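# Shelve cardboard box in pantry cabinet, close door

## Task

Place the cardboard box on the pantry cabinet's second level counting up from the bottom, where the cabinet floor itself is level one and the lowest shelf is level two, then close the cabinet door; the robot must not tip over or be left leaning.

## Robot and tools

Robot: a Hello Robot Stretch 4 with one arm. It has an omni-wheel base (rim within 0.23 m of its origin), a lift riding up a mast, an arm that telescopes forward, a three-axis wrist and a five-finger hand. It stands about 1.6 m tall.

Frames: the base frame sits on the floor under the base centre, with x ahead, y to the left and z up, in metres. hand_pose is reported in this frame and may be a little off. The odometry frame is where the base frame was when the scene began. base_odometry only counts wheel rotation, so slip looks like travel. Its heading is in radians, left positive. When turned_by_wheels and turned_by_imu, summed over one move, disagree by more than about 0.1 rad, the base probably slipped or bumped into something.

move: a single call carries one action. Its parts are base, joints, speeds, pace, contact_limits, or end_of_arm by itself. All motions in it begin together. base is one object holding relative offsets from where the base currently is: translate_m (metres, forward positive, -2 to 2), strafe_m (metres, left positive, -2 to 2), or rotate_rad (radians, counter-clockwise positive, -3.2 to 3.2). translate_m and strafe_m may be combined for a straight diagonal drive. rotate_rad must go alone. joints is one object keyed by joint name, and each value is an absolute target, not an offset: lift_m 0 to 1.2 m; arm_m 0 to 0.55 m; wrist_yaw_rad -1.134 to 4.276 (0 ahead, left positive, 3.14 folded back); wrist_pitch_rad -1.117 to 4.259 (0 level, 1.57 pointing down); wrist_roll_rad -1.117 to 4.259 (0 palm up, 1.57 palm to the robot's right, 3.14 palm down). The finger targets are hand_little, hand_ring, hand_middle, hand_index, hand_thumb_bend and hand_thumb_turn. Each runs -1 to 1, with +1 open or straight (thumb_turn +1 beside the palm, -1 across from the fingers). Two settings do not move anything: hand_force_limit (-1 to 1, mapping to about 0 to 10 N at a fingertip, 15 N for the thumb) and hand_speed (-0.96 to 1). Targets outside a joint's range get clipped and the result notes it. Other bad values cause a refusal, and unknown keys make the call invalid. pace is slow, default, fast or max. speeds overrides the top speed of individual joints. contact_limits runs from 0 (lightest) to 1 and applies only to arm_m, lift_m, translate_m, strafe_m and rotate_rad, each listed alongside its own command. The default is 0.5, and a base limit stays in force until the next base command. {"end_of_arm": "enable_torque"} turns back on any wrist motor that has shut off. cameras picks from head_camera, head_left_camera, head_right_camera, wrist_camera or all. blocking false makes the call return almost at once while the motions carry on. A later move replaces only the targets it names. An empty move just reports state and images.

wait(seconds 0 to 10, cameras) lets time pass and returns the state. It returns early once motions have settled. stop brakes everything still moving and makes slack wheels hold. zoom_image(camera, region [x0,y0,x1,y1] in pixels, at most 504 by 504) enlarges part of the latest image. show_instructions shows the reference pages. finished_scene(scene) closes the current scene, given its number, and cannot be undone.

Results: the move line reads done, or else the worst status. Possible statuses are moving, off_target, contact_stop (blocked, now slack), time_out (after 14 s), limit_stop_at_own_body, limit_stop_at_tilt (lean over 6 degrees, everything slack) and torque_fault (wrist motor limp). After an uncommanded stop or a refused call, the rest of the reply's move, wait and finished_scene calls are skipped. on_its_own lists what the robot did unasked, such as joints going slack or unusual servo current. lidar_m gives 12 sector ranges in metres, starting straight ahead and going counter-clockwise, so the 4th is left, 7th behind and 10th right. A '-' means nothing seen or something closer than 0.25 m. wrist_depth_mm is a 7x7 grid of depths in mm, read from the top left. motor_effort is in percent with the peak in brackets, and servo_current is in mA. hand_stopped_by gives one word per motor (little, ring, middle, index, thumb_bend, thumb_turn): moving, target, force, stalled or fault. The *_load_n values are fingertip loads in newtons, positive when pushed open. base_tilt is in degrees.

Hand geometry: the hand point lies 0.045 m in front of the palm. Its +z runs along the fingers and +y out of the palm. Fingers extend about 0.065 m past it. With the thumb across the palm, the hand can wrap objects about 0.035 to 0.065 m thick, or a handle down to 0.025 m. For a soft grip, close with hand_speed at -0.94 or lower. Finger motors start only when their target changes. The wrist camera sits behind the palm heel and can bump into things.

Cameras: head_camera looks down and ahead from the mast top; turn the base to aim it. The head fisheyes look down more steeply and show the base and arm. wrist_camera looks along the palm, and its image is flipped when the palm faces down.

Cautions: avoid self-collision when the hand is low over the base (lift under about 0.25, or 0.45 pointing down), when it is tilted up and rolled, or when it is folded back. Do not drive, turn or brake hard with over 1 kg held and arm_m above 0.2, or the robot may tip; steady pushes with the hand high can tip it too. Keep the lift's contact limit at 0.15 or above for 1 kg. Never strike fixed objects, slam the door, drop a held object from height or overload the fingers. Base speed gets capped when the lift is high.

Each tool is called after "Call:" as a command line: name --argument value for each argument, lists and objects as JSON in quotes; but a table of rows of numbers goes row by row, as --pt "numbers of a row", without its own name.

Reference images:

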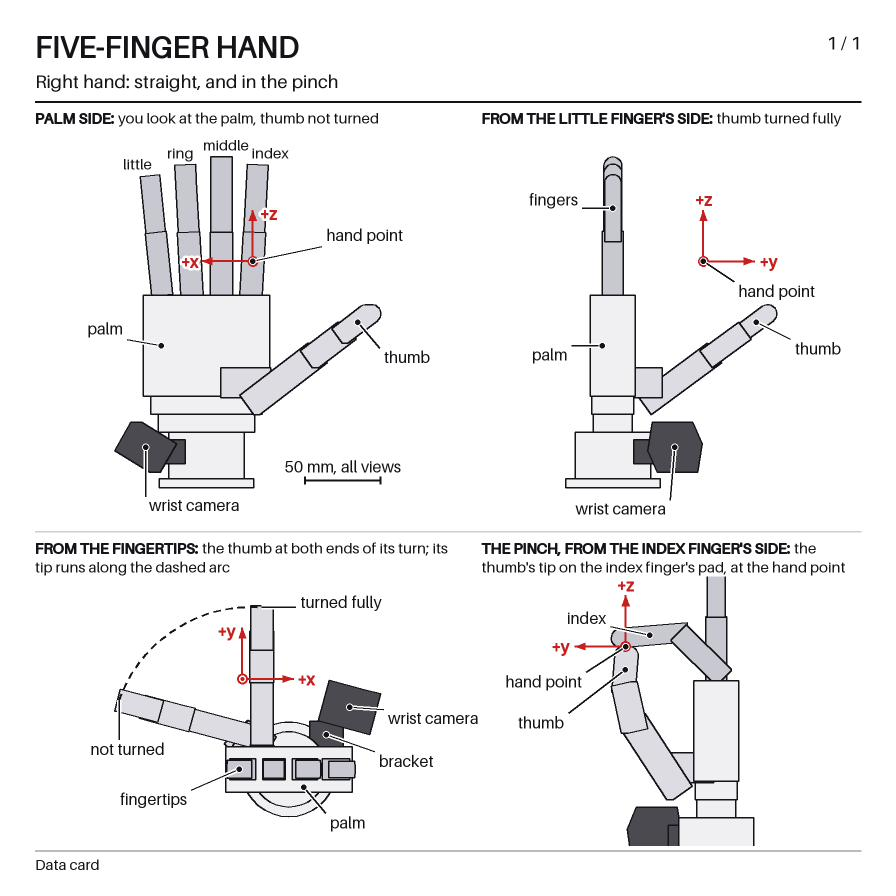

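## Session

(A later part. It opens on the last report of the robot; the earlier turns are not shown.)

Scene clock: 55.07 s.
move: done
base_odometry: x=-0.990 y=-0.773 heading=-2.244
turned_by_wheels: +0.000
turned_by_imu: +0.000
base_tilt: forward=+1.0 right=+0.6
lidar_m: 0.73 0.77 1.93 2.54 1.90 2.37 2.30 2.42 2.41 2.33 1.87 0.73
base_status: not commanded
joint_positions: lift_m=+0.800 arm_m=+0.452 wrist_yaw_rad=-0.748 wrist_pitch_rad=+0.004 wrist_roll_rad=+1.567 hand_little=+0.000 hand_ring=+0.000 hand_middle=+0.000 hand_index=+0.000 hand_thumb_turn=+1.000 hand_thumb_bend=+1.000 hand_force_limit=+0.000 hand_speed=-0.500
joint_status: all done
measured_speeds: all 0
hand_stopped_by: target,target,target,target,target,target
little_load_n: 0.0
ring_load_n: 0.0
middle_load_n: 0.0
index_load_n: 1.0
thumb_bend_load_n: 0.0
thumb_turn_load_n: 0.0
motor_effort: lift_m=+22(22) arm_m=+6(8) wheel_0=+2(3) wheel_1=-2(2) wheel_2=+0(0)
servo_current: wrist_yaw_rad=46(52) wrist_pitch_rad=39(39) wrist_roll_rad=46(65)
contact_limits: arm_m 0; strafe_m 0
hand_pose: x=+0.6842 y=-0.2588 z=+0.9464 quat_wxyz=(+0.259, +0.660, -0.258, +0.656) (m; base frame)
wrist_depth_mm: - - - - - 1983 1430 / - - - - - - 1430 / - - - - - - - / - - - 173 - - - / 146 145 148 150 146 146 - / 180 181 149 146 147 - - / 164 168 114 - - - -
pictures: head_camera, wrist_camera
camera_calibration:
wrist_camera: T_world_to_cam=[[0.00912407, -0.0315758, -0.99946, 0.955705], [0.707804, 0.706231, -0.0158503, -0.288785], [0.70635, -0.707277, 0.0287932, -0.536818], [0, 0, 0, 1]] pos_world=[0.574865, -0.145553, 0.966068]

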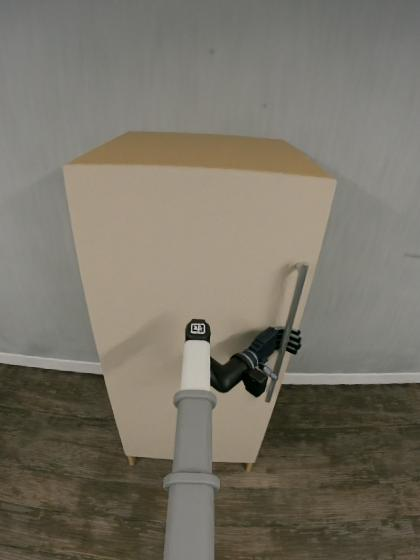

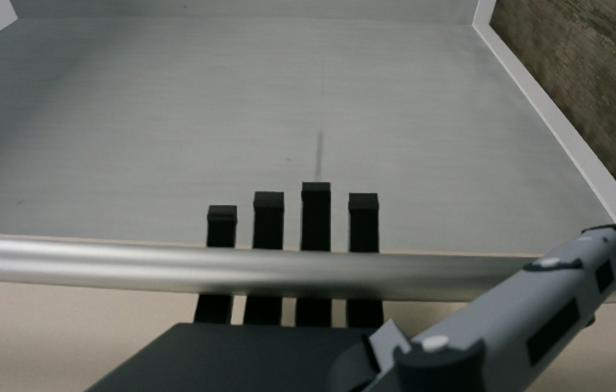

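Call:
move --base '{"translate_m": -0.08, "strafe_m": 0.005}' --pace "slow" --contact_limits '{"translate_m": 0.3, "strafe_m": 0.3}' --cameras '["wrist_camera", "head_camera"]'

"contact_limits": translate_m and strafe_m are given together and make one move, which takes one limit: state it under one of them only
Scene clock: 55.53 s.
base_odometry: x=-0.990 y=-0.773 heading=-2.244
turned_by_wheels: +0.000
turned_by_imu: +0.000
base_tilt: forward=+1.2 right=+0.6
lidar_m: 0.73 0.79 1.94 2.56 1.90 2.35 2.31 2.43 2.41 2.33 1.87 0.73
base_status: not commanded
joint_positions: lift_m=+0.800 arm_m=+0.452 wrist_yaw_rad=-0.748 wrist_pitch_rad=+0.004 wrist_roll_rad=+1.567 hand_little=+0.000 hand_ring=+0.000 hand_middle=+0.000 hand_index=+0.000 hand_thumb_turn=+1.000 hand_thumb_bend=+1.000 hand_force_limit=+0.000 hand_speed=-0.500
joint_status: all done
measured_speeds: all 0
hand_stopped_by: target,target,target,target,target,target
little_load_n: 0.0
ring_load_n: 0.0
middle_load_n: 0.0
index_load_n: 1.0
thumb_bend_load_n: 0.0
thumb_turn_load_n: 0.0
motor_effort: lift_m=+22(22) arm_m=+7(8) wheel_0=+3(3) wheel_1=-2(2) wheel_2=+0(0)
servo_current: wrist_yaw_rad=26(52) wrist_pitch_rad=39(39) wrist_roll_rad=46(65)
contact_limits: arm_m 0; strafe_m 0
hand_pose: x=+0.6842 y=-0.2588 z=+0.9464 quat_wxyz=(+0.259, +0.660, -0.258, +0.656) (m; base frame)
wrist_depth_mm: - - - - - 1983 1430 / - - - - - - 1430 / - - - - - - - / - - - 173 - - - / 146 145 148 150 146 146 - / 180 181 150 146 147 - - / 164 168 115 - - - -
pictures: none

Call:
move --base '{"translate_m": -0.08, "strafe_m": 0.005}' --pace "slow" --contact_limits '{"translate_m": 0.3}' --cameras '["wrist_camera", "head_camera"]'

Scene clock: 57.97 s.
move: done
base_odometry: x=-0.936 y=-0.714 heading=-2.244
turned_by_wheels: +0.000
turned_by_imu: +0.001
base_tilt: forward=+1.0 right=+0.5
lidar_m: 0.76 0.86 2.05 2.28 1.85 2.31 2.24 2.35 2.41 2.33 1.99 0.73
base_status: done
joint_positions: lift_m=+0.800 arm_m=+0.452 wrist_yaw_rad=-0.746 wrist_pitch_rad=+0.004 wrist_roll_rad=+1.567 hand_little=+0.000 hand_ring=+0.000 hand_middle=+0.000 hand_index=+0.000 hand_thumb_turn=+1.000 hand_thumb_bend=+1.000 hand_force_limit=+0.000 hand_speed=-0.500
joint_status: not commanded
measured_speeds: all 0
hand_stopped_by: target,target,target,target,target,target
little_load_n: 0.0
ring_load_n: 0.0
middle_load_n: 0.0
index_load_n: 0.5
thumb_bend_load_n: 0.0
thumb_turn_load_n: 0.0
motor_effort: lift_m=+22(22) arm_m=+5(7) wheel_0=+0(7) wheel_1=-3(7) wheel_2=+6(9)
servo_current: wrist_yaw_rad=46(52) wrist_pitch_rad=39(39) wrist_roll_rad=46(65)
contact_limits: arm_m 0; translate_m 0.3
hand_pose: x=+0.6849 y=-0.2587 z=+0.9464 quat_wxyz=(+0.258, +0.660, -0.257, +0.657) (m; base frame)
wrist_depth_mm: - - - - - - 1397 / - - - - - - 1397 / - - - - - - 1366 / - - - 173 - - - / 147 143 169 168 167 199 - / 175 176 138 138 138 137 - / 167 170 114 - - - -
pictures: head_camera, wrist_camera
camera_calibration:
wrist_camera: T_world_to_cam=[[0.00948514, -0.0311325, -0.99947, 0.955466], [0.706197, 0.707849, -0.0153469, -0.288397], [0.707952, -0.705677, 0.0286997, -0.537831], [0, 0, 0, 1]] pos_world=[0.575361, -0.145647, 0.96597]

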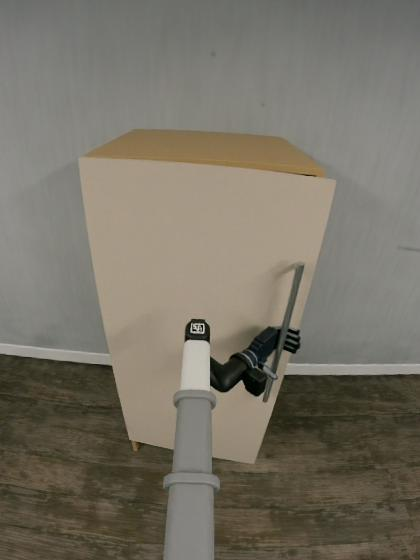

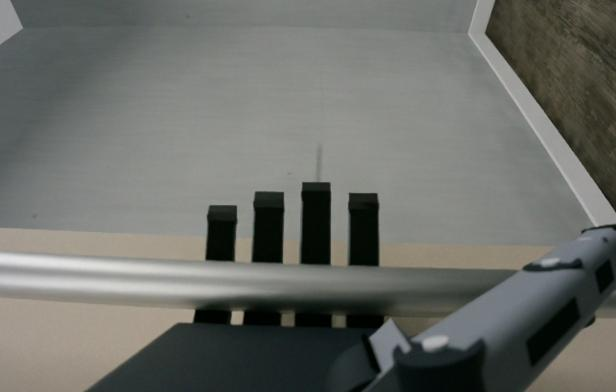

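Call:
move --base '{"translate_m": -0.14, "strafe_m": 0.035}' --pace "slow" --contact_limits '{"translate_m": 0.3}' --cameras '["wrist_camera"]'

Call:
move --base '{"translate_m": -0.13, "strafe_m": 0.075}' --pace "slow" --contact_limits '{"translate_m": 0.3}' --cameras '["wrist_camera", "head_camera"]'

Scene clock: 61.33 s.
move: done
base_odometry: x=-0.821 y=-0.626 heading=-2.241
turned_by_wheels: +0.003
turned_by_imu: +0.005
base_tilt: forward=+1.0 right=+0.7
lidar_m: 0.79 0.99 2.26 1.79 1.82 2.15 2.10 2.19 2.43 2.36 2.17 0.72
base_status: done
joint_positions: lift_m=+0.800 arm_m=+0.452 wrist_yaw_rad=-0.738 wrist_pitch_rad=+0.004 wrist_roll_rad=+1.567 hand_little=+0.000 hand_ring=+0.000 hand_middle=+0.000 hand_index=+0.000 hand_thumb_turn=+1.000 hand_thumb_bend=+1.000 hand_force_limit=+0.000 hand_speed=-0.500
joint_status: not commanded
measured_speeds: all 0
hand_stopped_by: target,target,target,target,target,target
little_load_n: 0.0
ring_load_n: 0.5
middle_load_n: 0.0
index_load_n: 1.5
thumb_bend_load_n: 0.0
thumb_turn_load_n: 0.0
motor_effort: lift_m=+22(22) arm_m=+4(6) wheel_0=+14(15) wheel_1=+3(6) wheel_2=+19(19)
servo_current: wrist_yaw_rad=65(78) wrist_pitch_rad=39(46) wrist_roll_rad=59(65)
contact_limits: arm_m 0; translate_m 0.3
hand_pose: x=+0.6872 y=-0.2582 z=+0.9464 quat_wxyz=(+0.256, +0.661, -0.254, +0.658) (m; base frame)
wrist_depth_mm: - - - - - - 1397 / - - - - - 1708 1430 / - - - - - - 1430 / 193 - - 174 - - 1281 / 188 188 171 169 186 188 - / 134 133 132 131 132 - - / 171 173 115 - - - -
pictures: wrist_camera
camera_calibration:
wrist_camera: T_world_to_cam=[[0.0097431, -0.0310529, -0.99947, 0.955302], [0.700364, 0.71362, -0.0153444, -0.284764], [0.713719, -0.699844, 0.0287012, -0.541554], [0, 0, 0, 1]] pos_world=[0.576648, -0.146125, 0.96597]

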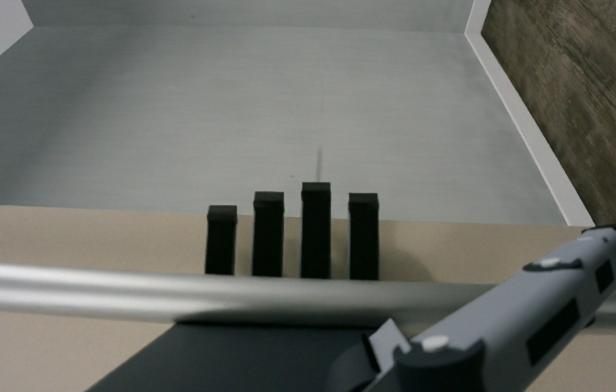

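Scene clock: 63.60 s.
move: contact_stop
base_odometry: x=-0.703 y=-0.590 heading=-2.170
turned_by_wheels: +0.071
turned_by_imu: +0.074
base_tilt: forward=+0.9 right=+0.5
lidar_m: 0.81 1.77 2.47 1.71 1.81 2.03 2.00 2.13 2.49 2.42 2.15 0.72
base_status: translate_m contact_stop (by the wheels' count: -0.101 of -0.130); strafe_m contact_stop (by the wheels' count: +0.071 of +0.075)
joint_positions: lift_m=+0.800 arm_m=+0.452 wrist_yaw_rad=-0.752 wrist_pitch_rad=+0.004 wrist_roll_rad=+1.567 hand_little=+0.000 hand_ring=+0.000 hand_middle=+0.000 hand_index=+0.000 hand_thumb_turn=+1.000 hand_thumb_bend=+1.000 hand_force_limit=+0.000 hand_speed=-0.500
joint_status: not commanded
measured_speeds: all 0
hand_stopped_by: target,target,target,target,target,target
little_load_n: 0.0
ring_load_n: 0.0
middle_load_n: 0.0
index_load_n: 0.0
thumb_bend_load_n: 0.0
thumb_turn_load_n: 0.0
on_its_own: the wheels are slack since a contact_stop
motor_effort: lift_m=+22(22) arm_m=-4(4) wheel_0=+0(15) wheel_1=+0(11) wheel_2=+0(25)
servo_current: wrist_yaw_rad=39(85) wrist_pitch_rad=39(46) wrist_roll_rad=52(65)
contact_limits: arm_m 0; translate_m 0.3
hand_pose: x=+0.6837 y=-0.2590 z=+0.9464 quat_wxyz=(+0.260, +0.660, -0.259, +0.656) (m; base frame)
wrist_depth_mm: - - - - - - 1430 / - - - - - 1983 1397 / 195 194 193 193 192 192 1336 / 150 192 192 173 191 191 190 / 191 190 167 148 143 142 - / 189 189 162 154 188 188 - / 188 188 114 - - - -
pictures: head_camera, wrist_camera
camera_calibration:
wrist_camera: T_world_to_cam=[[0.00931108, -0.031185, -0.99947, 0.95557], [0.710142, 0.703891, -0.0153468, -0.290954], [0.703997, -0.709623, 0.0286998, -0.535582], [0, 0, 0, 1]] pos_world=[0.57477, -0.145462, 0.96597]

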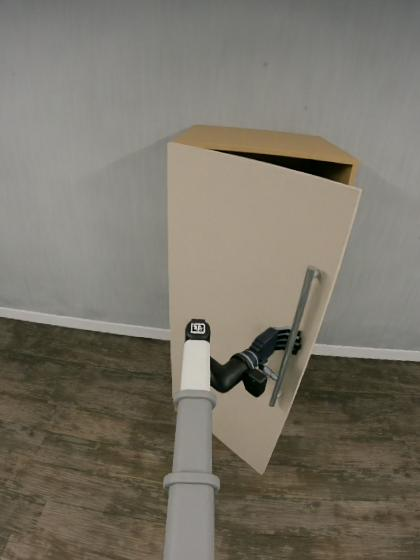

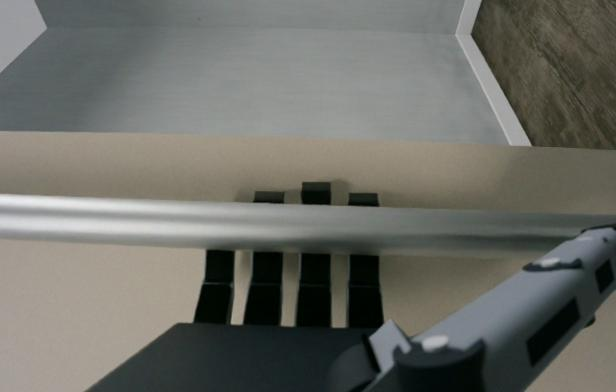

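Call:
move --joints '{"hand_little": 0.5, "hand_ring": 0.5, "hand_middle": 0.5, "hand_index": 0.5}'

Call:
move --base '{"translate_m": -0.05, "strafe_m": 0.06}' --pace "slow" --contact_limits '{"translate_m": 0.2}' --cameras '["wrist_camera", "head_camera"]'

Scene clock: 65.53 s.
move: done
base_odometry: x=-0.703 y=-0.589 heading=-2.171
turned_by_wheels: -0.001
turned_by_imu: -0.001
base_tilt: forward=+1.0 right=+0.6
lidar_m: 0.86 1.78 2.47 1.70 1.78 2.03 1.99 2.11 2.45 2.43 2.15 0.78
base_status: not commanded
joint_positions: lift_m=+0.800 arm_m=+0.452 wrist_yaw_rad=-0.748 wrist_pitch_rad=+0.004 wrist_roll_rad=+1.567 hand_little=+0.500 hand_ring=+0.500 hand_middle=+0.500 hand_index=+0.500 hand_thumb_turn=+1.000 hand_thumb_bend=+1.000 hand_force_limit=+0.000 hand_speed=-0.500
joint_status: all done
measured_speeds: all 0
hand_stopped_by: target,target,target,target,target,target
little_load_n: 0.0
ring_load_n: 0.0
middle_load_n: 2.0
index_load_n: 0.0
thumb_bend_load_n: 0.0
thumb_turn_load_n: 0.0
on_its_own: the wheels are slack since a contact_stop
motor_effort: lift_m=+22(22) arm_m=-4(4) wheel_0=+0(0) wheel_1=+0(0) wheel_2=+0(0)
servo_current: wrist_yaw_rad=39(46) wrist_pitch_rad=33(39) wrist_roll_rad=33(59)
contact_limits: arm_m 0; translate_m 0.3
hand_pose: x=+0.6846 y=-0.2588 z=+0.9464 quat_wxyz=(+0.259, +0.660, -0.258, +0.656) (m; base frame)
wrist_depth_mm: - - - - - - 1397 / - - - - - 1921 1430 / - - - - - - 1430 / 211 214 259 260 259 259 258 / 253 253 251 207 250 251 - / 248 248 172 161 246 - - / 242 243 115 - - - -
pictures: none

Scene clock: 67.57 s.
move: done
base_odometry: x=-0.625 y=-0.582 heading=-2.171
turned_by_wheels: +0.000
turned_by_imu: +0.000
base_tilt: forward=+1.0 right=+0.6
lidar_m: 0.94 1.85 2.44 1.63 1.71 1.96 1.94 2.07 2.52 2.49 2.25 0.85
base_status: done
joint_positions: lift_m=+0.800 arm_m=+0.452 wrist_yaw_rad=-0.748 wrist_pitch_rad=+0.004 wrist_roll_rad=+1.567 hand_little=+0.500 hand_ring=+0.500 hand_middle=+0.500 hand_index=+0.500 hand_thumb_turn=+1.000 hand_thumb_bend=+1.000 hand_force_limit=+0.000 hand_speed=-0.500
joint_status: not commanded
measured_speeds: all 0
hand_stopped_by: target,target,target,target,target,target
little_load_n: 0.0
ring_load_n: 0.0
middle_load_n: 0.0
index_load_n: 0.0
thumb_bend_load_n: 0.0
thumb_turn_load_n: 0.0
motor_effort: lift_m=+22(22) arm_m=-4(4) wheel_0=-2(8) wheel_1=+2(8) wheel_2=+2(6)
servo_current: wrist_yaw_rad=46(52) wrist_pitch_rad=39(39) wrist_roll_rad=33(59)
contact_limits: arm_m 0; translate_m 0.2
hand_pose: x=+0.6846 y=-0.2588 z=+0.9464 quat_wxyz=(+0.259, +0.660, -0.258, +0.656) (m; base frame)
wrist_depth_mm: - - - - - - 1430 / - - - - - 1983 1430 / - - - - - 1708 1430 / 334 336 334 338 338 336 336 / 330 329 329 202 329 327 329 / 322 322 173 154 317 322 - / 315 315 114 - - - -
pictures: head_camera, wrist_camera
camera_calibration:
wrist_camera: T_world_to_cam=[[0.00941664, -0.0311555, -0.99947, 0.955506], [0.707748, 0.706298, -0.0153486, -0.289512], [0.706402, -0.707229, 0.0287012, -0.537032], [0, 0, 0, 1]] pos_world=[0.575265, -0.145553, 0.96597]

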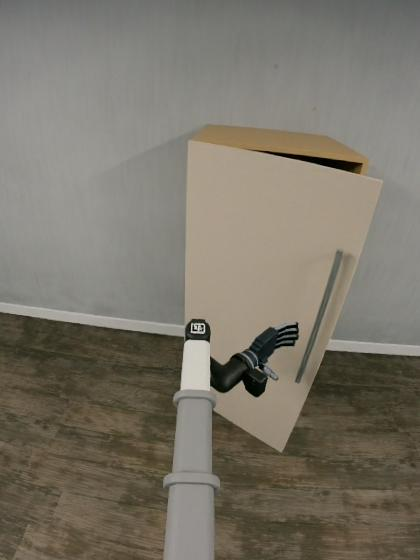

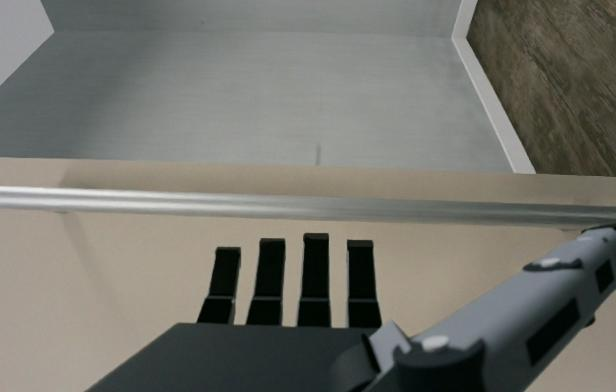

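Call:
move --base '{"rotate_rad": -0.073}' --joints '{"arm_m": 0.15}'

Call:
move --base '{"strafe_m": -0.435}' --joints '{"wrist_yaw_rad": 0.0, "hand_little": 1.0, "hand_ring": 1.0, "hand_middle": 1.0, "hand_index": 1.0}' --cameras '["all"]'

Scene clock: 76.40 s.
move: done
base_odometry: x=-0.625 y=-0.582 heading=-2.244
turned_by_wheels: -0.073
turned_by_imu: -0.073
base_tilt: forward=+1.0 right=+0.5
lidar_m: 0.93 1.79 2.47 1.63 1.66 2.01 1.94 2.02 2.57 2.48 2.39 0.85
base_status: done
joint_positions: lift_m=+0.800 arm_m=+0.150 wrist_yaw_rad=-0.749 wrist_pitch_rad=+0.004 wrist_roll_rad=+1.567 hand_little=+0.500 hand_ring=+0.500 hand_middle=+0.500 hand_index=+0.500 hand_thumb_turn=+1.000 hand_thumb_bend=+1.000 hand_force_limit=+0.000 hand_speed=-0.500
joint_status: all done
measured_speeds: all 0
hand_stopped_by: target,target,target,target,target,target
little_load_n: 0.0
ring_load_n: 0.0
middle_load_n: 0.0
index_load_n: 0.0
thumb_bend_load_n: 0.0
thumb_turn_load_n: 0.0
motor_effort: lift_m=+22(22) arm_m=-8(11) wheel_0=+1(7) wheel_1=+1(7) wheel_2=-1(7)
servo_current: wrist_yaw_rad=46(59) wrist_pitch_rad=33(46) wrist_roll_rad=46(65)
hand_pose: x=+0.3829 y=-0.2588 z=+0.9464 quat_wxyz=(+0.259, +0.660, -0.258, +0.656) (m; base frame)
wrist_depth_mm: - - - - - - 1430 / - - - - - - 1397 / - - - - - - 1397 / - - - - - - 1397 / - - - 195 - 1708 1464 / - - 164 154 162 - - / 521 - 114 - - - -
pictures: none

Scene clock: 79.17 s.
move: done
base_odometry: x=-0.965 y=-0.311 heading=-2.244
turned_by_wheels: +0.000
turned_by_imu: -0.001
base_tilt: forward=+1.0 right=+0.7
lidar_m: 0.81 0.95 2.47 2.07 2.12 2.03 1.93 2.01 2.11 2.04 2.13 1.76
base_status: done
joint_positions: lift_m=+0.800 arm_m=+0.150 wrist_yaw_rad=-0.002 wrist_pitch_rad=+0.004 wrist_roll_rad=+1.567 hand_little=+1.000 hand_ring=+1.000 hand_middle=+1.000 hand_index=+1.000 hand_thumb_turn=+1.000 hand_thumb_bend=+1.000 hand_force_limit=+0.000 hand_speed=-0.500
joint_status: all done
measured_speeds: all 0
hand_stopped_by: target,target,target,target,target,target
little_load_n: 0.0
ring_load_n: 0.0
middle_load_n: 0.0
index_load_n: 0.0
thumb_bend_load_n: 0.0
thumb_turn_load_n: 0.0
motor_effort: lift_m=+22(22) arm_m=-7(8) wheel_0=-1(11) wheel_1=-1(12) wheel_2=+0(2)
servo_current: wrist_yaw_rad=46(91) wrist_pitch_rad=33(46) wrist_roll_rad=59(65)
hand_pose: x=+0.5424 y=-0.1481 z=+0.9464 quat_wxyz=(+0.002, +0.709, +0.001, +0.706) (m; base frame)
wrist_depth_mm: - - - - - - - / - - - - - - 1308 / - - - - - - 1281 / - - - - - - 1281 / - 788 976 991 1042 1098 - / - 831 741 741 732 1138 - / - 778 114 - - - -
pictures: head_camera, head_left_camera, head_right_camera, wrist_camera
camera_calibration:
wrist_camera: T_world_to_cam=[[0.0280738, -0.0164685, -0.99947, 0.95245], [0.0396727, 0.999095, -0.015348, 0.138674], [0.998818, -0.0392208, 0.0287018, -0.417939], [0, 0, 0, 1]] pos_world=[0.385205, -0.139255, 0.96607]

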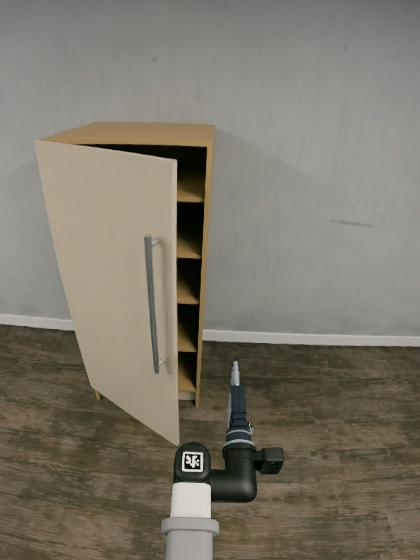

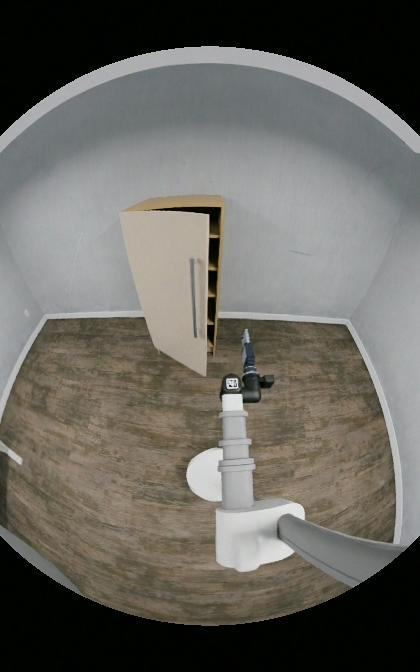

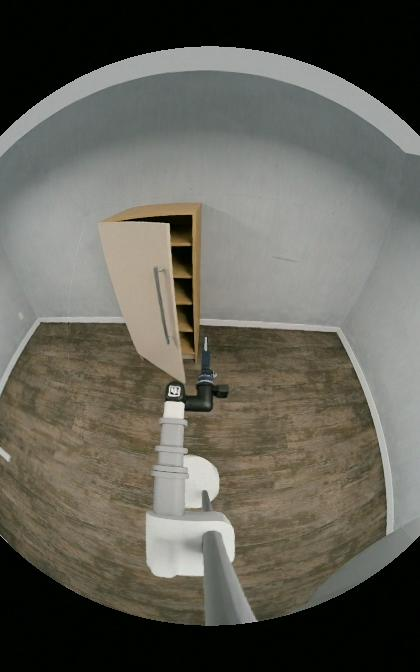

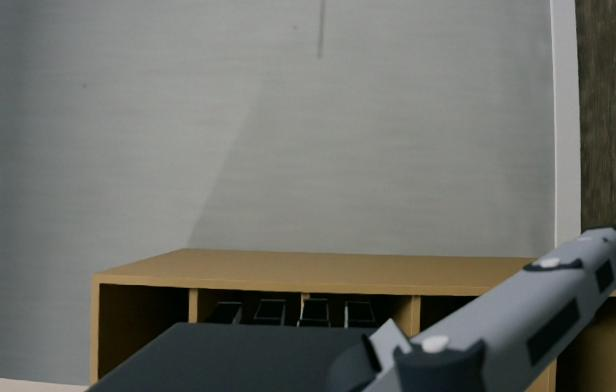

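Call:
move --base '{"translate_m": 0.19, "strafe_m": -0.03}' --joints '{"arm_m": 0.5}' --contact_limits '{"arm_m": 0.1, "translate_m": 0.3}' --cameras '["head_camera", "wrist_camera"]'

Scene clock: 82.77 s.
move: done
base_odometry: x=-1.107 y=-0.441 heading=-2.244
turned_by_wheels: +0.000
turned_by_imu: +0.000
base_tilt: forward=+1.0 right=+0.6
lidar_m: 0.63 0.65 2.21 2.14 2.15 2.23 2.13 2.24 2.09 2.02 2.12 1.57
base_status: done
joint_positions: lift_m=+0.800 arm_m=+0.500 wrist_yaw_rad=-0.001 wrist_pitch_rad=+0.004 wrist_roll_rad=+1.567 hand_little=+1.000 hand_ring=+1.000 hand_middle=+1.000 hand_index=+1.000 hand_thumb_turn=+1.000 hand_thumb_bend=+1.000 hand_force_limit=+0.000 hand_speed=-0.500
joint_status: all done
measured_speeds: all 0
hand_stopped_by: target,target,target,target,target,target
little_load_n: 0.0
ring_load_n: 0.0
middle_load_n: 0.0
index_load_n: 0.0
thumb_bend_load_n: 0.0
thumb_turn_load_n: 0.0
motor_effort: lift_m=+22(22) arm_m=+7(11) wheel_0=+1(9) wheel_1=+2(8) wheel_2=+1(10)
servo_current: wrist_yaw_rad=52(59) wrist_pitch_rad=39(46) wrist_roll_rad=52(59)
contact_limits: arm_m 0.1; translate_m 0.3
hand_pose: x=+0.8916 y=-0.1480 z=+0.9464 quat_wxyz=(+0.002, +0.709, +0.001, +0.706) (m; base frame)
wrist_depth_mm: - - - - - - - / - - - - - - - / - - - - - - - / - - - - - - - / - - - - - - - / 500 569 530 190 634 - - / 375 389 115 - - - -
pictures: head_camera, wrist_camera
camera_calibration:
wrist_camera: T_world_to_cam=[[0.0280792, -0.0164604, -0.99947, 0.942644], [0.0393732, 0.999107, -0.0153483, 0.125042], [0.99883, -0.0389213, 0.0287023, -0.766693], [0, 0, 0, 1]] pos_world=[0.734404, -0.139254, 0.96607]

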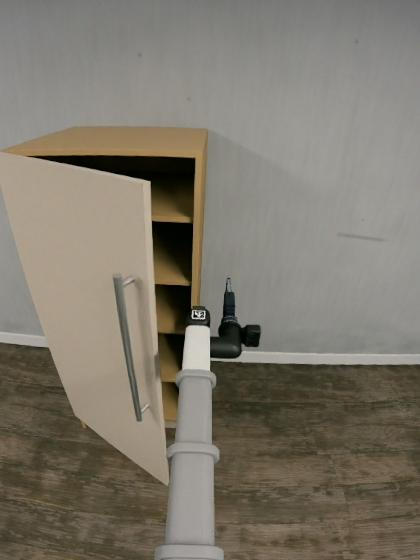

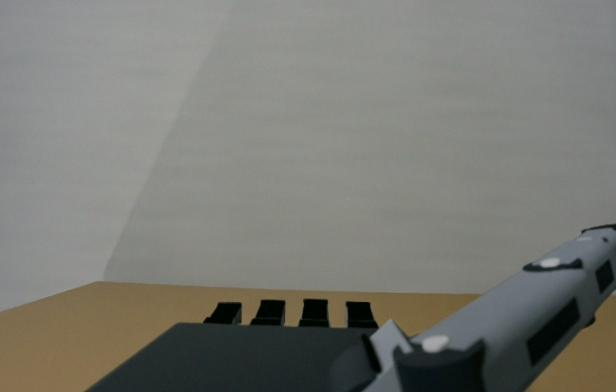

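Call:
zoom_image --camera "head_camera" --region '[100, 110, 260, 350]'

Scaled by 2.100 from the camera's 420x560 image, which has a finer 1200x1600 frame.

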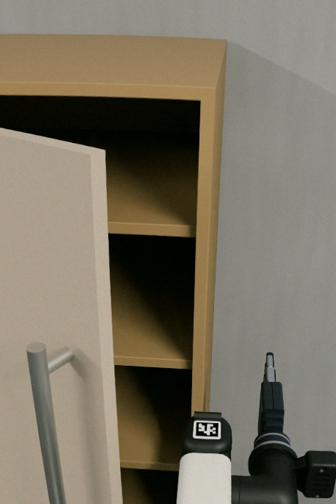

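Call:
move --base '{"strafe_m": 0.3}' --pace "slow" --contact_limits '{"strafe_m": 0.3}' --cameras '["head_camera"]'

Call:
move --base '{"strafe_m": 0.28}' --pace "slow" --contact_limits '{"strafe_m": 0.3}' --cameras '["all"]'

Scene clock: 87.57 s.
move: contact_stop
base_odometry: x=-0.991 y=-0.536 heading=-2.329
turned_by_wheels: -0.085
turned_by_imu: -0.090
base_tilt: forward=+1.1 right=+0.6
lidar_m: 0.95 0.45 2.01 2.70 1.99 2.24 2.14 2.16 2.31 2.16 2.24 1.60
base_status: strafe_m contact_stop (by the wheels' count: +0.150 of +0.300)
joint_positions: lift_m=+0.800 arm_m=+0.500 wrist_yaw_rad=-0.002 wrist_pitch_rad=+0.004 wrist_roll_rad=+1.567 hand_little=+1.000 hand_ring=+1.000 hand_middle=+1.000 hand_index=+1.000 hand_thumb_turn=+1.000 hand_thumb_bend=+1.000 hand_force_limit=+0.000 hand_speed=-0.500
joint_status: not commanded
measured_speeds: all 0
hand_stopped_by: target,target,target,target,target,target
little_load_n: 0.0
ring_load_n: 0.0
middle_load_n: 0.0
index_load_n: 0.0
thumb_bend_load_n: 0.0
thumb_turn_load_n: 0.0
on_its_own: the wheels are slack since a contact_stop
motor_effort: lift_m=+22(22) arm_m=+6(8) wheel_0=+0(22) wheel_1=+0(9) wheel_2=+0(10)
servo_current: wrist_yaw_rad=52(85) wrist_pitch_rad=46(46) wrist_roll_rad=46(65)
contact_limits: arm_m 0.1; strafe_m 0.3
hand_pose: x=+0.8917 y=-0.1481 z=+0.9464 quat_wxyz=(+0.002, +0.709, +0.001, +0.706) (m; base frame)
wrist_depth_mm: - - - - - - - / - - - - - - - / - - - - - - - / - - - - - - - / - - - - - - - / 375 402 427 549 473 - - / 225 236 115 - - - -
pictures: head_camera

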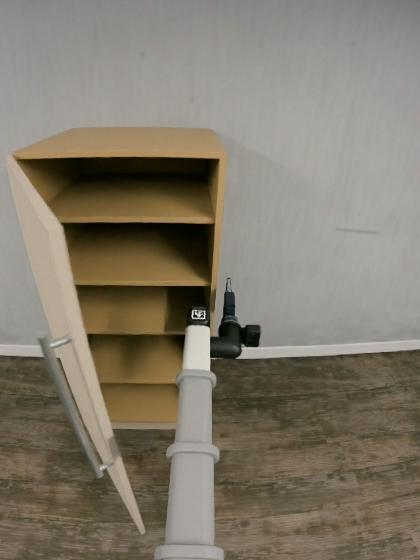

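not run: a stop that you did not command came earlier in this reply.

Call:
move --base '{"strafe_m": -0.04}' --pace "slow"

Call:
move --joints '{"arm_m": 0.25}' --cameras '["head_camera", "head_right_camera", "wrist_camera"]'

Scene clock: 89.83 s.
move: done
base_odometry: x=-1.020 y=-0.508 heading=-2.329
turned_by_wheels: +0.000
turned_by_imu: +0.000
base_tilt: forward=+1.1 right=+0.6
lidar_m: 0.94 0.52 0.51 2.74 2.01 2.25 2.14 2.17 2.27 2.13 2.17 1.60
base_status: done
joint_positions: lift_m=+0.800 arm_m=+0.500 wrist_yaw_rad=-0.002 wrist_pitch_rad=+0.004 wrist_roll_rad=+1.567 hand_little=+1.000 hand_ring=+1.000 hand_middle=+1.000 hand_index=+1.000 hand_thumb_turn=+1.000 hand_thumb_bend=+1.000 hand_force_limit=+0.000 hand_speed=-0.500
joint_status: not commanded
measured_speeds: all 0
hand_stopped_by: target,target,target,target,target,target
little_load_n: 0.0
ring_load_n: 0.0
middle_load_n: 0.0
index_load_n: 0.0
thumb_bend_load_n: 0.0
thumb_turn_load_n: 0.0
motor_effort: lift_m=+22(22) arm_m=+6(6) wheel_0=+2(8) wheel_1=-3(9) wheel_2=+0(1)
servo_current: wrist_yaw_rad=33(52) wrist_pitch_rad=39(46) wrist_roll_rad=46(59)
contact_limits: arm_m 0.1
hand_pose: x=+0.8917 y=-0.1481 z=+0.9464 quat_wxyz=(+0.002, +0.709, +0.001, +0.706) (m; base frame)
wrist_depth_mm: - - - - - - - / - - - - - - - / - - - - - - - / - - - - - - - / - - - - - - - / 504 549 172 129 615 - - / 351 368 115 - - - -
pictures: none

Scene clock: 91.70 s.
move: done
base_odometry: x=-1.020 y=-0.508 heading=-2.329
turned_by_wheels: +0.000
turned_by_imu: +0.000
base_tilt: forward=+0.9 right=+0.7
lidar_m: 0.95 0.52 0.51 2.73 2.04 2.26 2.14 2.17 2.26 2.13 2.18 1.62
base_status: not commanded
joint_positions: lift_m=+0.800 arm_m=+0.250 wrist_yaw_rad=-0.001 wrist_pitch_rad=+0.004 wrist_roll_rad=+1.567 hand_little=+1.000 hand_ring=+1.000 hand_middle=+1.000 hand_index=+1.000 hand_thumb_turn=+1.000 hand_thumb_bend=+1.000 hand_force_limit=+0.000 hand_speed=-0.500
joint_status: all done
measured_speeds: all 0
hand_stopped_by: target,target,target,target,target,target
little_load_n: 0.0
ring_load_n: 0.0
middle_load_n: 0.0
index_load_n: 0.0
thumb_bend_load_n: 0.0
thumb_turn_load_n: 0.0
motor_effort: lift_m=+22(22) arm_m=-8(12) wheel_0=+1(2) wheel_1=-3(4) wheel_2=+0(0)
servo_current: wrist_yaw_rad=33(52) wrist_pitch_rad=33(46) wrist_roll_rad=46(65)
hand_pose: x=+0.6424 y=-0.1480 z=+0.9464 quat_wxyz=(+0.002, +0.709, +0.001, +0.706) (m; base frame)
wrist_depth_mm: - - - - - - - / - - - - - - - / - - - - - - - / - - - - - - - / - - - - - - - / 512 544 574 750 640 - - / 609 723 115 - - - -
pictures: head_camera, head_right_camera, wrist_camera
camera_calibration:
wrist_camera: T_world_to_cam=[[0.0280756, -0.0164658, -0.99947, 0.949643], [0.0395728, 0.999099, -0.0153481, 0.134756], [0.998822, -0.039121, 0.0287019, -0.517809], [0, 0, 0, 1]] pos_world=[0.485204, -0.139255, 0.96607]

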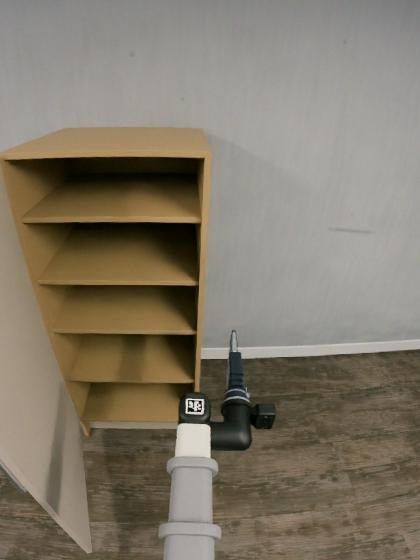

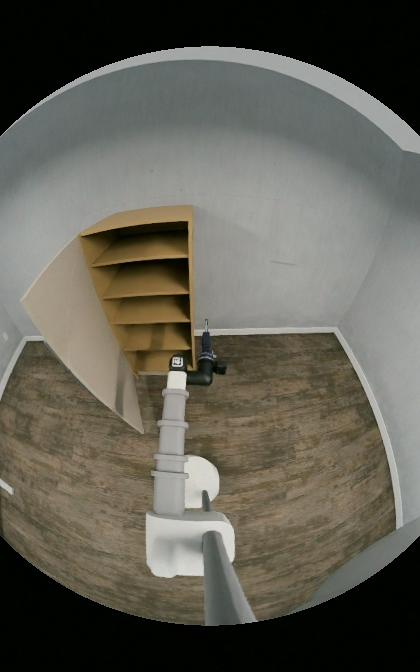

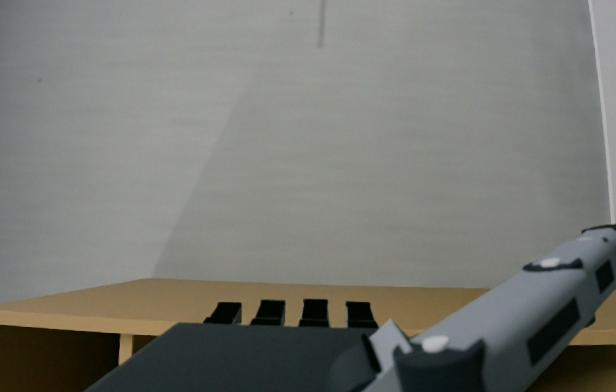

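Call:
zoom_image --camera "head_camera" --region '[0, 120, 240, 440]'

Scaled by 1.575 from the camera's 420x560 image, which has a finer 1200x1600 frame.

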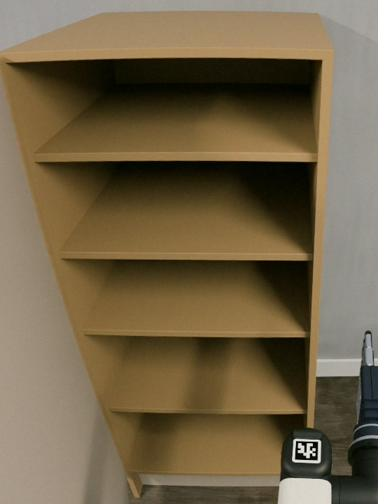

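Call:
move --base '{"translate_m": -0.45}' --joints '{"arm_m": 0.05, "lift_m": 0.95}'

Call:
move --base '{"rotate_rad": 1.83}' --cameras '["head_camera", "head_right_camera"]'

Scene clock: 98.17 s.
move: done
base_odometry: x=-0.710 y=-0.182 heading=-2.329
turned_by_wheels: +0.000
turned_by_imu: +0.000
base_tilt: forward=+1.0 right=+0.6
lidar_m: 1.39 0.87 2.62 1.92 1.97 1.80 1.68 1.70 2.27 2.16 2.22 2.08
base_status: done
joint_positions: lift_m=+0.950 arm_m=+0.050 wrist_yaw_rad=-0.001 wrist_pitch_rad=+0.004 wrist_roll_rad=+1.567 hand_little=+1.000 hand_ring=+1.000 hand_middle=+1.000 hand_index=+1.000 hand_thumb_turn=+1.000 hand_thumb_bend=+1.000 hand_force_limit=+0.000 hand_speed=-0.500
joint_status: all done
measured_speeds: all 0
hand_stopped_by: target,target,target,target,target,target
little_load_n: 0.0
ring_load_n: 0.0
middle_load_n: 0.0
index_load_n: 0.0
thumb_bend_load_n: 0.0
thumb_turn_load_n: 0.0
motor_effort: lift_m=+22(26) arm_m=-8(12) wheel_0=-2(7) wheel_1=+0(8) wheel_2=-3(10)
servo_current: wrist_yaw_rad=46(52) wrist_pitch_rad=33(46) wrist_roll_rad=46(65)
hand_pose: x=+0.4424 y=-0.1480 z=+1.0964 quat_wxyz=(+0.002, +0.709, +0.001, +0.706) (m; base frame)
wrist_depth_mm: - - - - - - 1618 / - - - - - - 1661 / - - - - - - 1618 / - - - - - - 1618 / - - - 1308 1430 - - / - - 195 1397 1205 1618 - / - - 115 - - - -
pictures: none

Scene clock: 100.50 s.
move: done
base_odometry: x=-0.710 y=-0.182 heading=-0.499
turned_by_wheels: +1.830
turned_by_imu: +1.834
base_tilt: forward=+1.0 right=+0.4
lidar_m: 1.92 2.05 1.69 1.64 1.84 2.17 2.16 2.40 1.98 0.89 2.20 2.74
base_status: done
joint_positions: lift_m=+0.950 arm_m=+0.050 wrist_yaw_rad=-0.001 wrist_pitch_rad=+0.004 wrist_roll_rad=+1.567 hand_little=+1.000 hand_ring=+1.000 hand_middle=+1.000 hand_index=+1.000 hand_thumb_turn=+1.000 hand_thumb_bend=+1.000 hand_force_limit=+0.000 hand_speed=-0.500
joint_status: not commanded
measured_speeds: all 0
hand_stopped_by: target,target,target,target,target,target
little_load_n: 0.0
ring_load_n: 0.0
middle_load_n: 0.0
index_load_n: 0.0
thumb_bend_load_n: 0.0
thumb_turn_load_n: 0.0
motor_effort: lift_m=+22(22) arm_m=-8(8) wheel_0=-1(9) wheel_1=-2(10) wheel_2=+0(8)
servo_current: wrist_yaw_rad=39(52) wrist_pitch_rad=39(46) wrist_roll_rad=39(65)
hand_pose: x=+0.4425 y=-0.1479 z=+1.0964 quat_wxyz=(+0.002, +0.709, +0.001, +0.706) (m; base frame)
wrist_depth_mm: - - - - - - 1661 / - - - - - - 1661 / - - - - - - 1618 / - - - - - - 1661 / - - - - - - 1708 / - - - 1661 - - - / - - 115 - - - -
pictures: head_camera, head_right_camera

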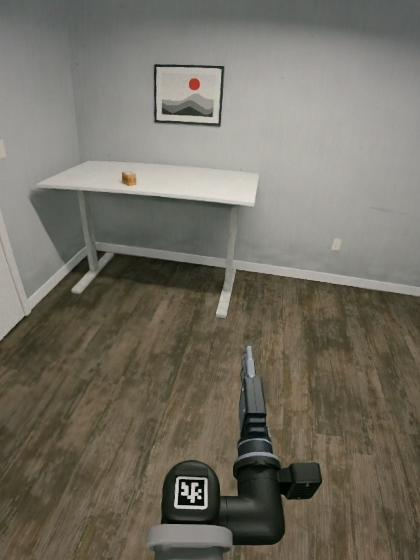

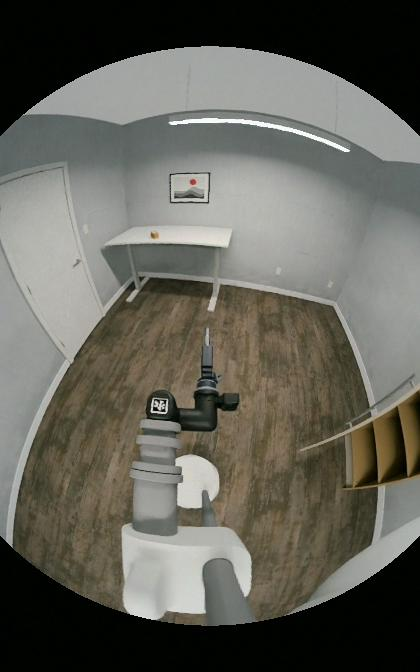

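Call:
move --base '{"rotate_rad": -0.209}' --joints '{"lift_m": 1.05, "arm_m": 0.0}'

Call:
move --base '{"translate_m": 1.3, "strafe_m": 1.1}' --cameras '["head_camera", "head_right_camera", "wrist_camera"]'

Scene clock: 104.27 s.
move: done
base_odometry: x=-0.710 y=-0.182 heading=-0.708
turned_by_wheels: -0.209
turned_by_imu: -0.209
base_tilt: forward=+1.1 right=+0.6
lidar_m: 1.93 1.98 1.78 1.64 1.71 2.27 2.15 2.23 2.05 1.39 0.88 2.73
base_status: done
joint_positions: lift_m=+1.050 arm_m=+0.002 wrist_yaw_rad=-0.001 wrist_pitch_rad=+0.004 wrist_roll_rad=+1.567 hand_little=+1.000 hand_ring=+1.000 hand_middle=+1.000 hand_index=+1.000 hand_thumb_turn=+1.000 hand_thumb_bend=+1.000 hand_force_limit=+0.000 hand_speed=-0.500
joint_status: all done
joint sent to its limit — arm_m, lower limit.
measured_speeds: all 0
hand_stopped_by: target,target,target,target,target,target
little_load_n: 0.0
ring_load_n: 0.0
middle_load_n: 0.0
index_load_n: 0.0
thumb_bend_load_n: 0.0
thumb_turn_load_n: 0.0
motor_effort: lift_m=+22(27) arm_m=-7(13) wheel_0=+2(8) wheel_1=+0(9) wheel_2=+1(8)
servo_current: wrist_yaw_rad=46(52) wrist_pitch_rad=39(39) wrist_roll_rad=46(72)
hand_pose: x=+0.3943 y=-0.1479 z=+1.1963 quat_wxyz=(+0.002, +0.709, +0.001, +0.706) (m; base frame)
wrist_depth_mm: - - - - - - 1756 / 1281 - - - - - 1808 / 1308 - - - - - 1808 / 1229 - - - - - 1808 / - - - - - - 1863 / 1255 - - - - - - / 1229 - 115 - - - -
pictures: none

Scene clock: 111.37 s.
move: done
base_odometry: x=+0.993 y=-0.192 heading=-0.708
turned_by_wheels: +0.000
turned_by_imu: +0.001
base_tilt: forward=+1.1 right=+0.6
lidar_m: 0.59 0.61 0.59 0.57 0.63 0.84 2.38 3.60 2.11 2.98 0.87 0.63
base_status: done
joint_positions: lift_m=+1.050 arm_m=+0.002 wrist_yaw_rad=-0.001 wrist_pitch_rad=+0.004 wrist_roll_rad=+1.567 hand_little=+1.000 hand_ring=+1.000 hand_middle=+1.000 hand_index=+1.000 hand_thumb_turn=+1.000 hand_thumb_bend=+1.000 hand_force_limit=+0.000 hand_speed=-0.500
joint_status: not commanded
measured_speeds: all 0
hand_stopped_by: target,target,target,target,target,target
little_load_n: 0.0
ring_load_n: 0.0
middle_load_n: 0.0
index_load_n: 0.0
thumb_bend_load_n: 0.0
thumb_turn_load_n: 0.0
motor_effort: lift_m=+22(23) arm_m=-7(8) wheel_0=-1(6) wheel_1=+1(11) wheel_2=-1(9)
servo_current: wrist_yaw_rad=39(59) wrist_pitch_rad=33(46) wrist_roll_rad=59(72)
hand_pose: x=+0.3943 y=-0.1479 z=+1.1964 quat_wxyz=(+0.002, +0.709, +0.001, +0.706) (m; base frame)
wrist_depth_mm: - - - - - - - / - 1182 1182 1182 - - - / - 1160 1160 1138 - - - / - 1160 1138 1160 - 469 - / - - - - - 488 - / - - 168 170 - - - / - - 115 - - - -
pictures: head_camera, head_right_camera, wrist_camera
camera_calibration:
wrist_camera: T_world_to_cam=[[0.0280835, -0.0164475, -0.99947, 1.20648], [0.0389687, 0.999123, -0.0153468, 0.148455], [0.998846, -0.0385171, 0.0286998, -0.27709], [0, 0, 0, 1]] pos_world=[0.237103, -0.139154, 1.21607]

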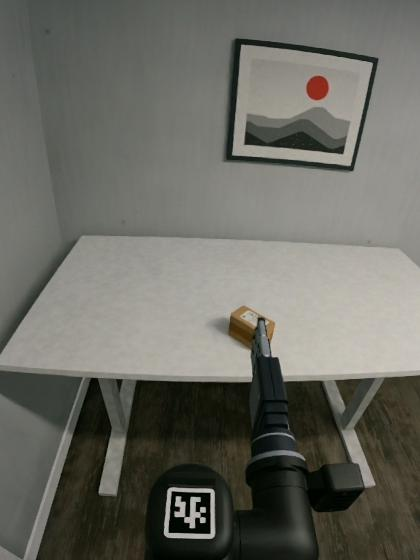

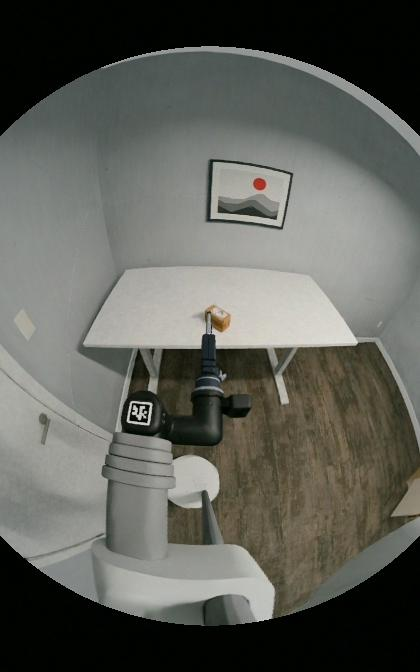

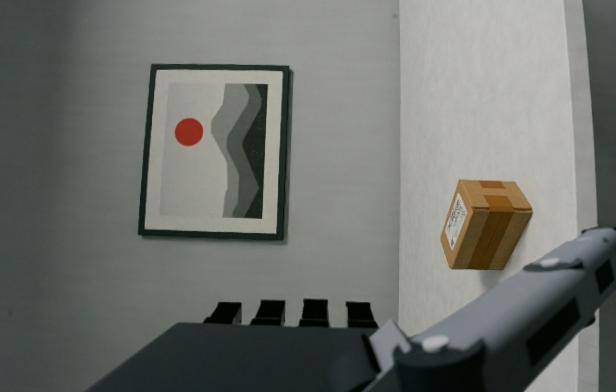

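Call:
zoom_image --camera "wrist_camera" --region '[400, 140, 600, 320]'

Call:
zoom_image --camera "head_camera" --region '[190, 280, 310, 400]'

Scaled by 2.520.

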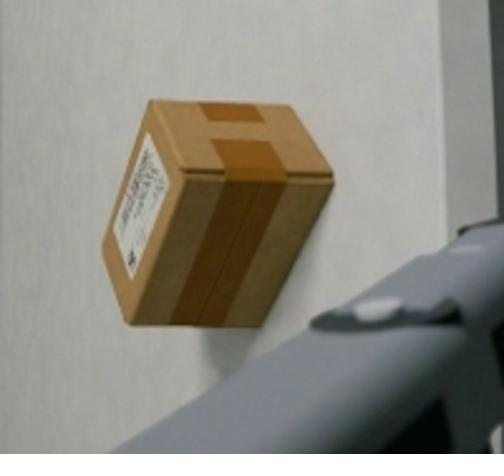

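Scaled by 4.200 from the camera's 420x560 image, which has a finer 1200x1600 frame.

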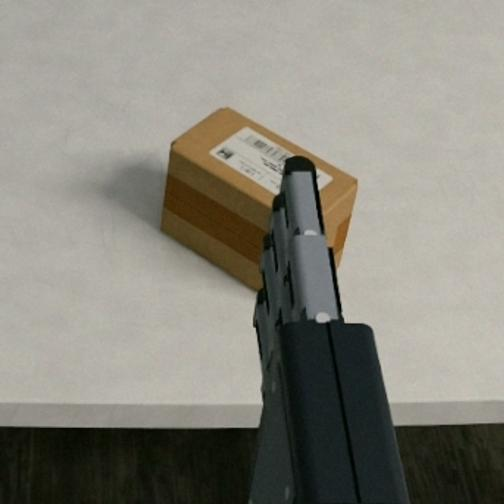

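Call:
move --base '{"strafe_m": -0.3135}' --joints '{"arm_m": 0.17, "wrist_yaw_rad": 0.81, "hand_thumb_turn": -1.0, "lift_m": 0.94, "hand_speed": 0.3}' --cameras '["head_camera", "head_right_camera", "wrist_camera"]'

Call:
zoom_image --camera "head_camera" --region '[150, 280, 330, 460]'

Scene clock: 119.07 s.
move: done
base_odometry: x=+0.789 y=-0.430 heading=-0.708
turned_by_wheels: +0.000
turned_by_imu: +0.000
base_tilt: forward=+1.1 right=+0.6
lidar_m: 0.59 0.61 0.83 0.89 0.94 1.33 3.53 3.57 1.85 2.71 0.89 0.64
base_status: done
joint_positions: lift_m=+0.940 arm_m=+0.170 wrist_yaw_rad=+0.808 wrist_pitch_rad=+0.004 wrist_roll_rad=+1.567 hand_little=+1.000 hand_ring=+1.000 hand_middle=+1.000 hand_index=+1.000 hand_thumb_turn=-1.000 hand_thumb_bend=+1.000 hand_force_limit=+0.000 hand_speed=+0.300
joint_status: all done
measured_speeds: all 0
hand_stopped_by: target,target,target,target,target,target
little_load_n: 0.0
ring_load_n: 0.0
middle_load_n: 0.0
index_load_n: 0.0
thumb_bend_load_n: 0.0
thumb_turn_load_n: 0.5
motor_effort: lift_m=+15(19) arm_m=+7(12) wheel_0=-1(10) wheel_1=+0(13) wheel_2=-1(3)
servo_current: wrist_yaw_rad=33(91) wrist_pitch_rad=46(46) wrist_roll_rad=52(65)
hand_pose: x=+0.6002 y=+0.0580 z=+1.0870 quat_wxyz=(-0.276, +0.651, +0.280, +0.649) (m; base frame)
wrist_depth_mm: 891 904 891 878 854 - - / - - - 111 - - - / - - - - - - - / - - - - - 272 - / - - - - - - - / - - 167 - - - - / - - 114 - - - -
pictures: head_camera, head_right_camera, wrist_camera
camera_calibration:
wrist_camera: T_world_to_cam=[[0.0312823, 0.00897745, -0.99947, 1.09125], [-0.696264, 0.717622, -0.0153464, 0.390618], [0.717104, 0.696375, 0.0286995, -0.345214], [0, 0, 0, 1]] pos_world=[0.485391, -0.0497139, 1.10657]

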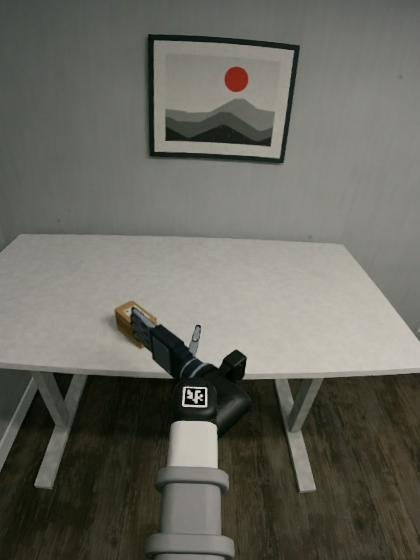

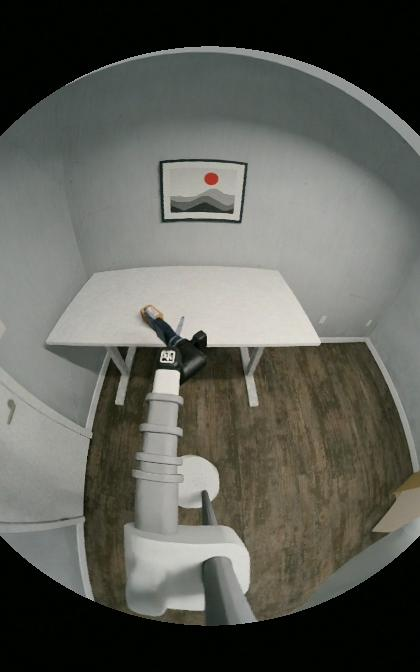

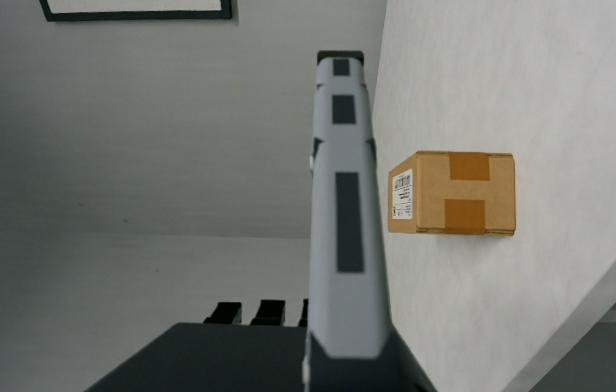

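Scaled by 2.800 from the camera's 420x560 image, which has a finer 1200x1600 frame.

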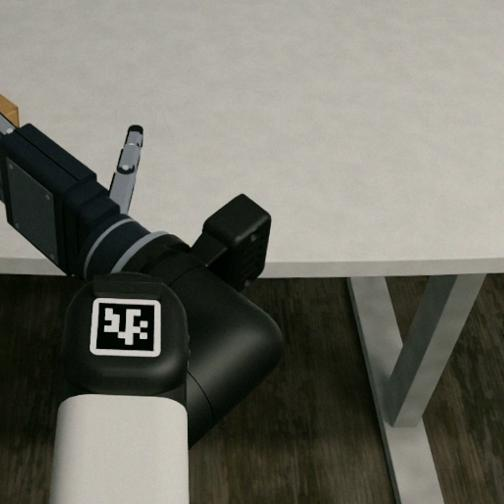

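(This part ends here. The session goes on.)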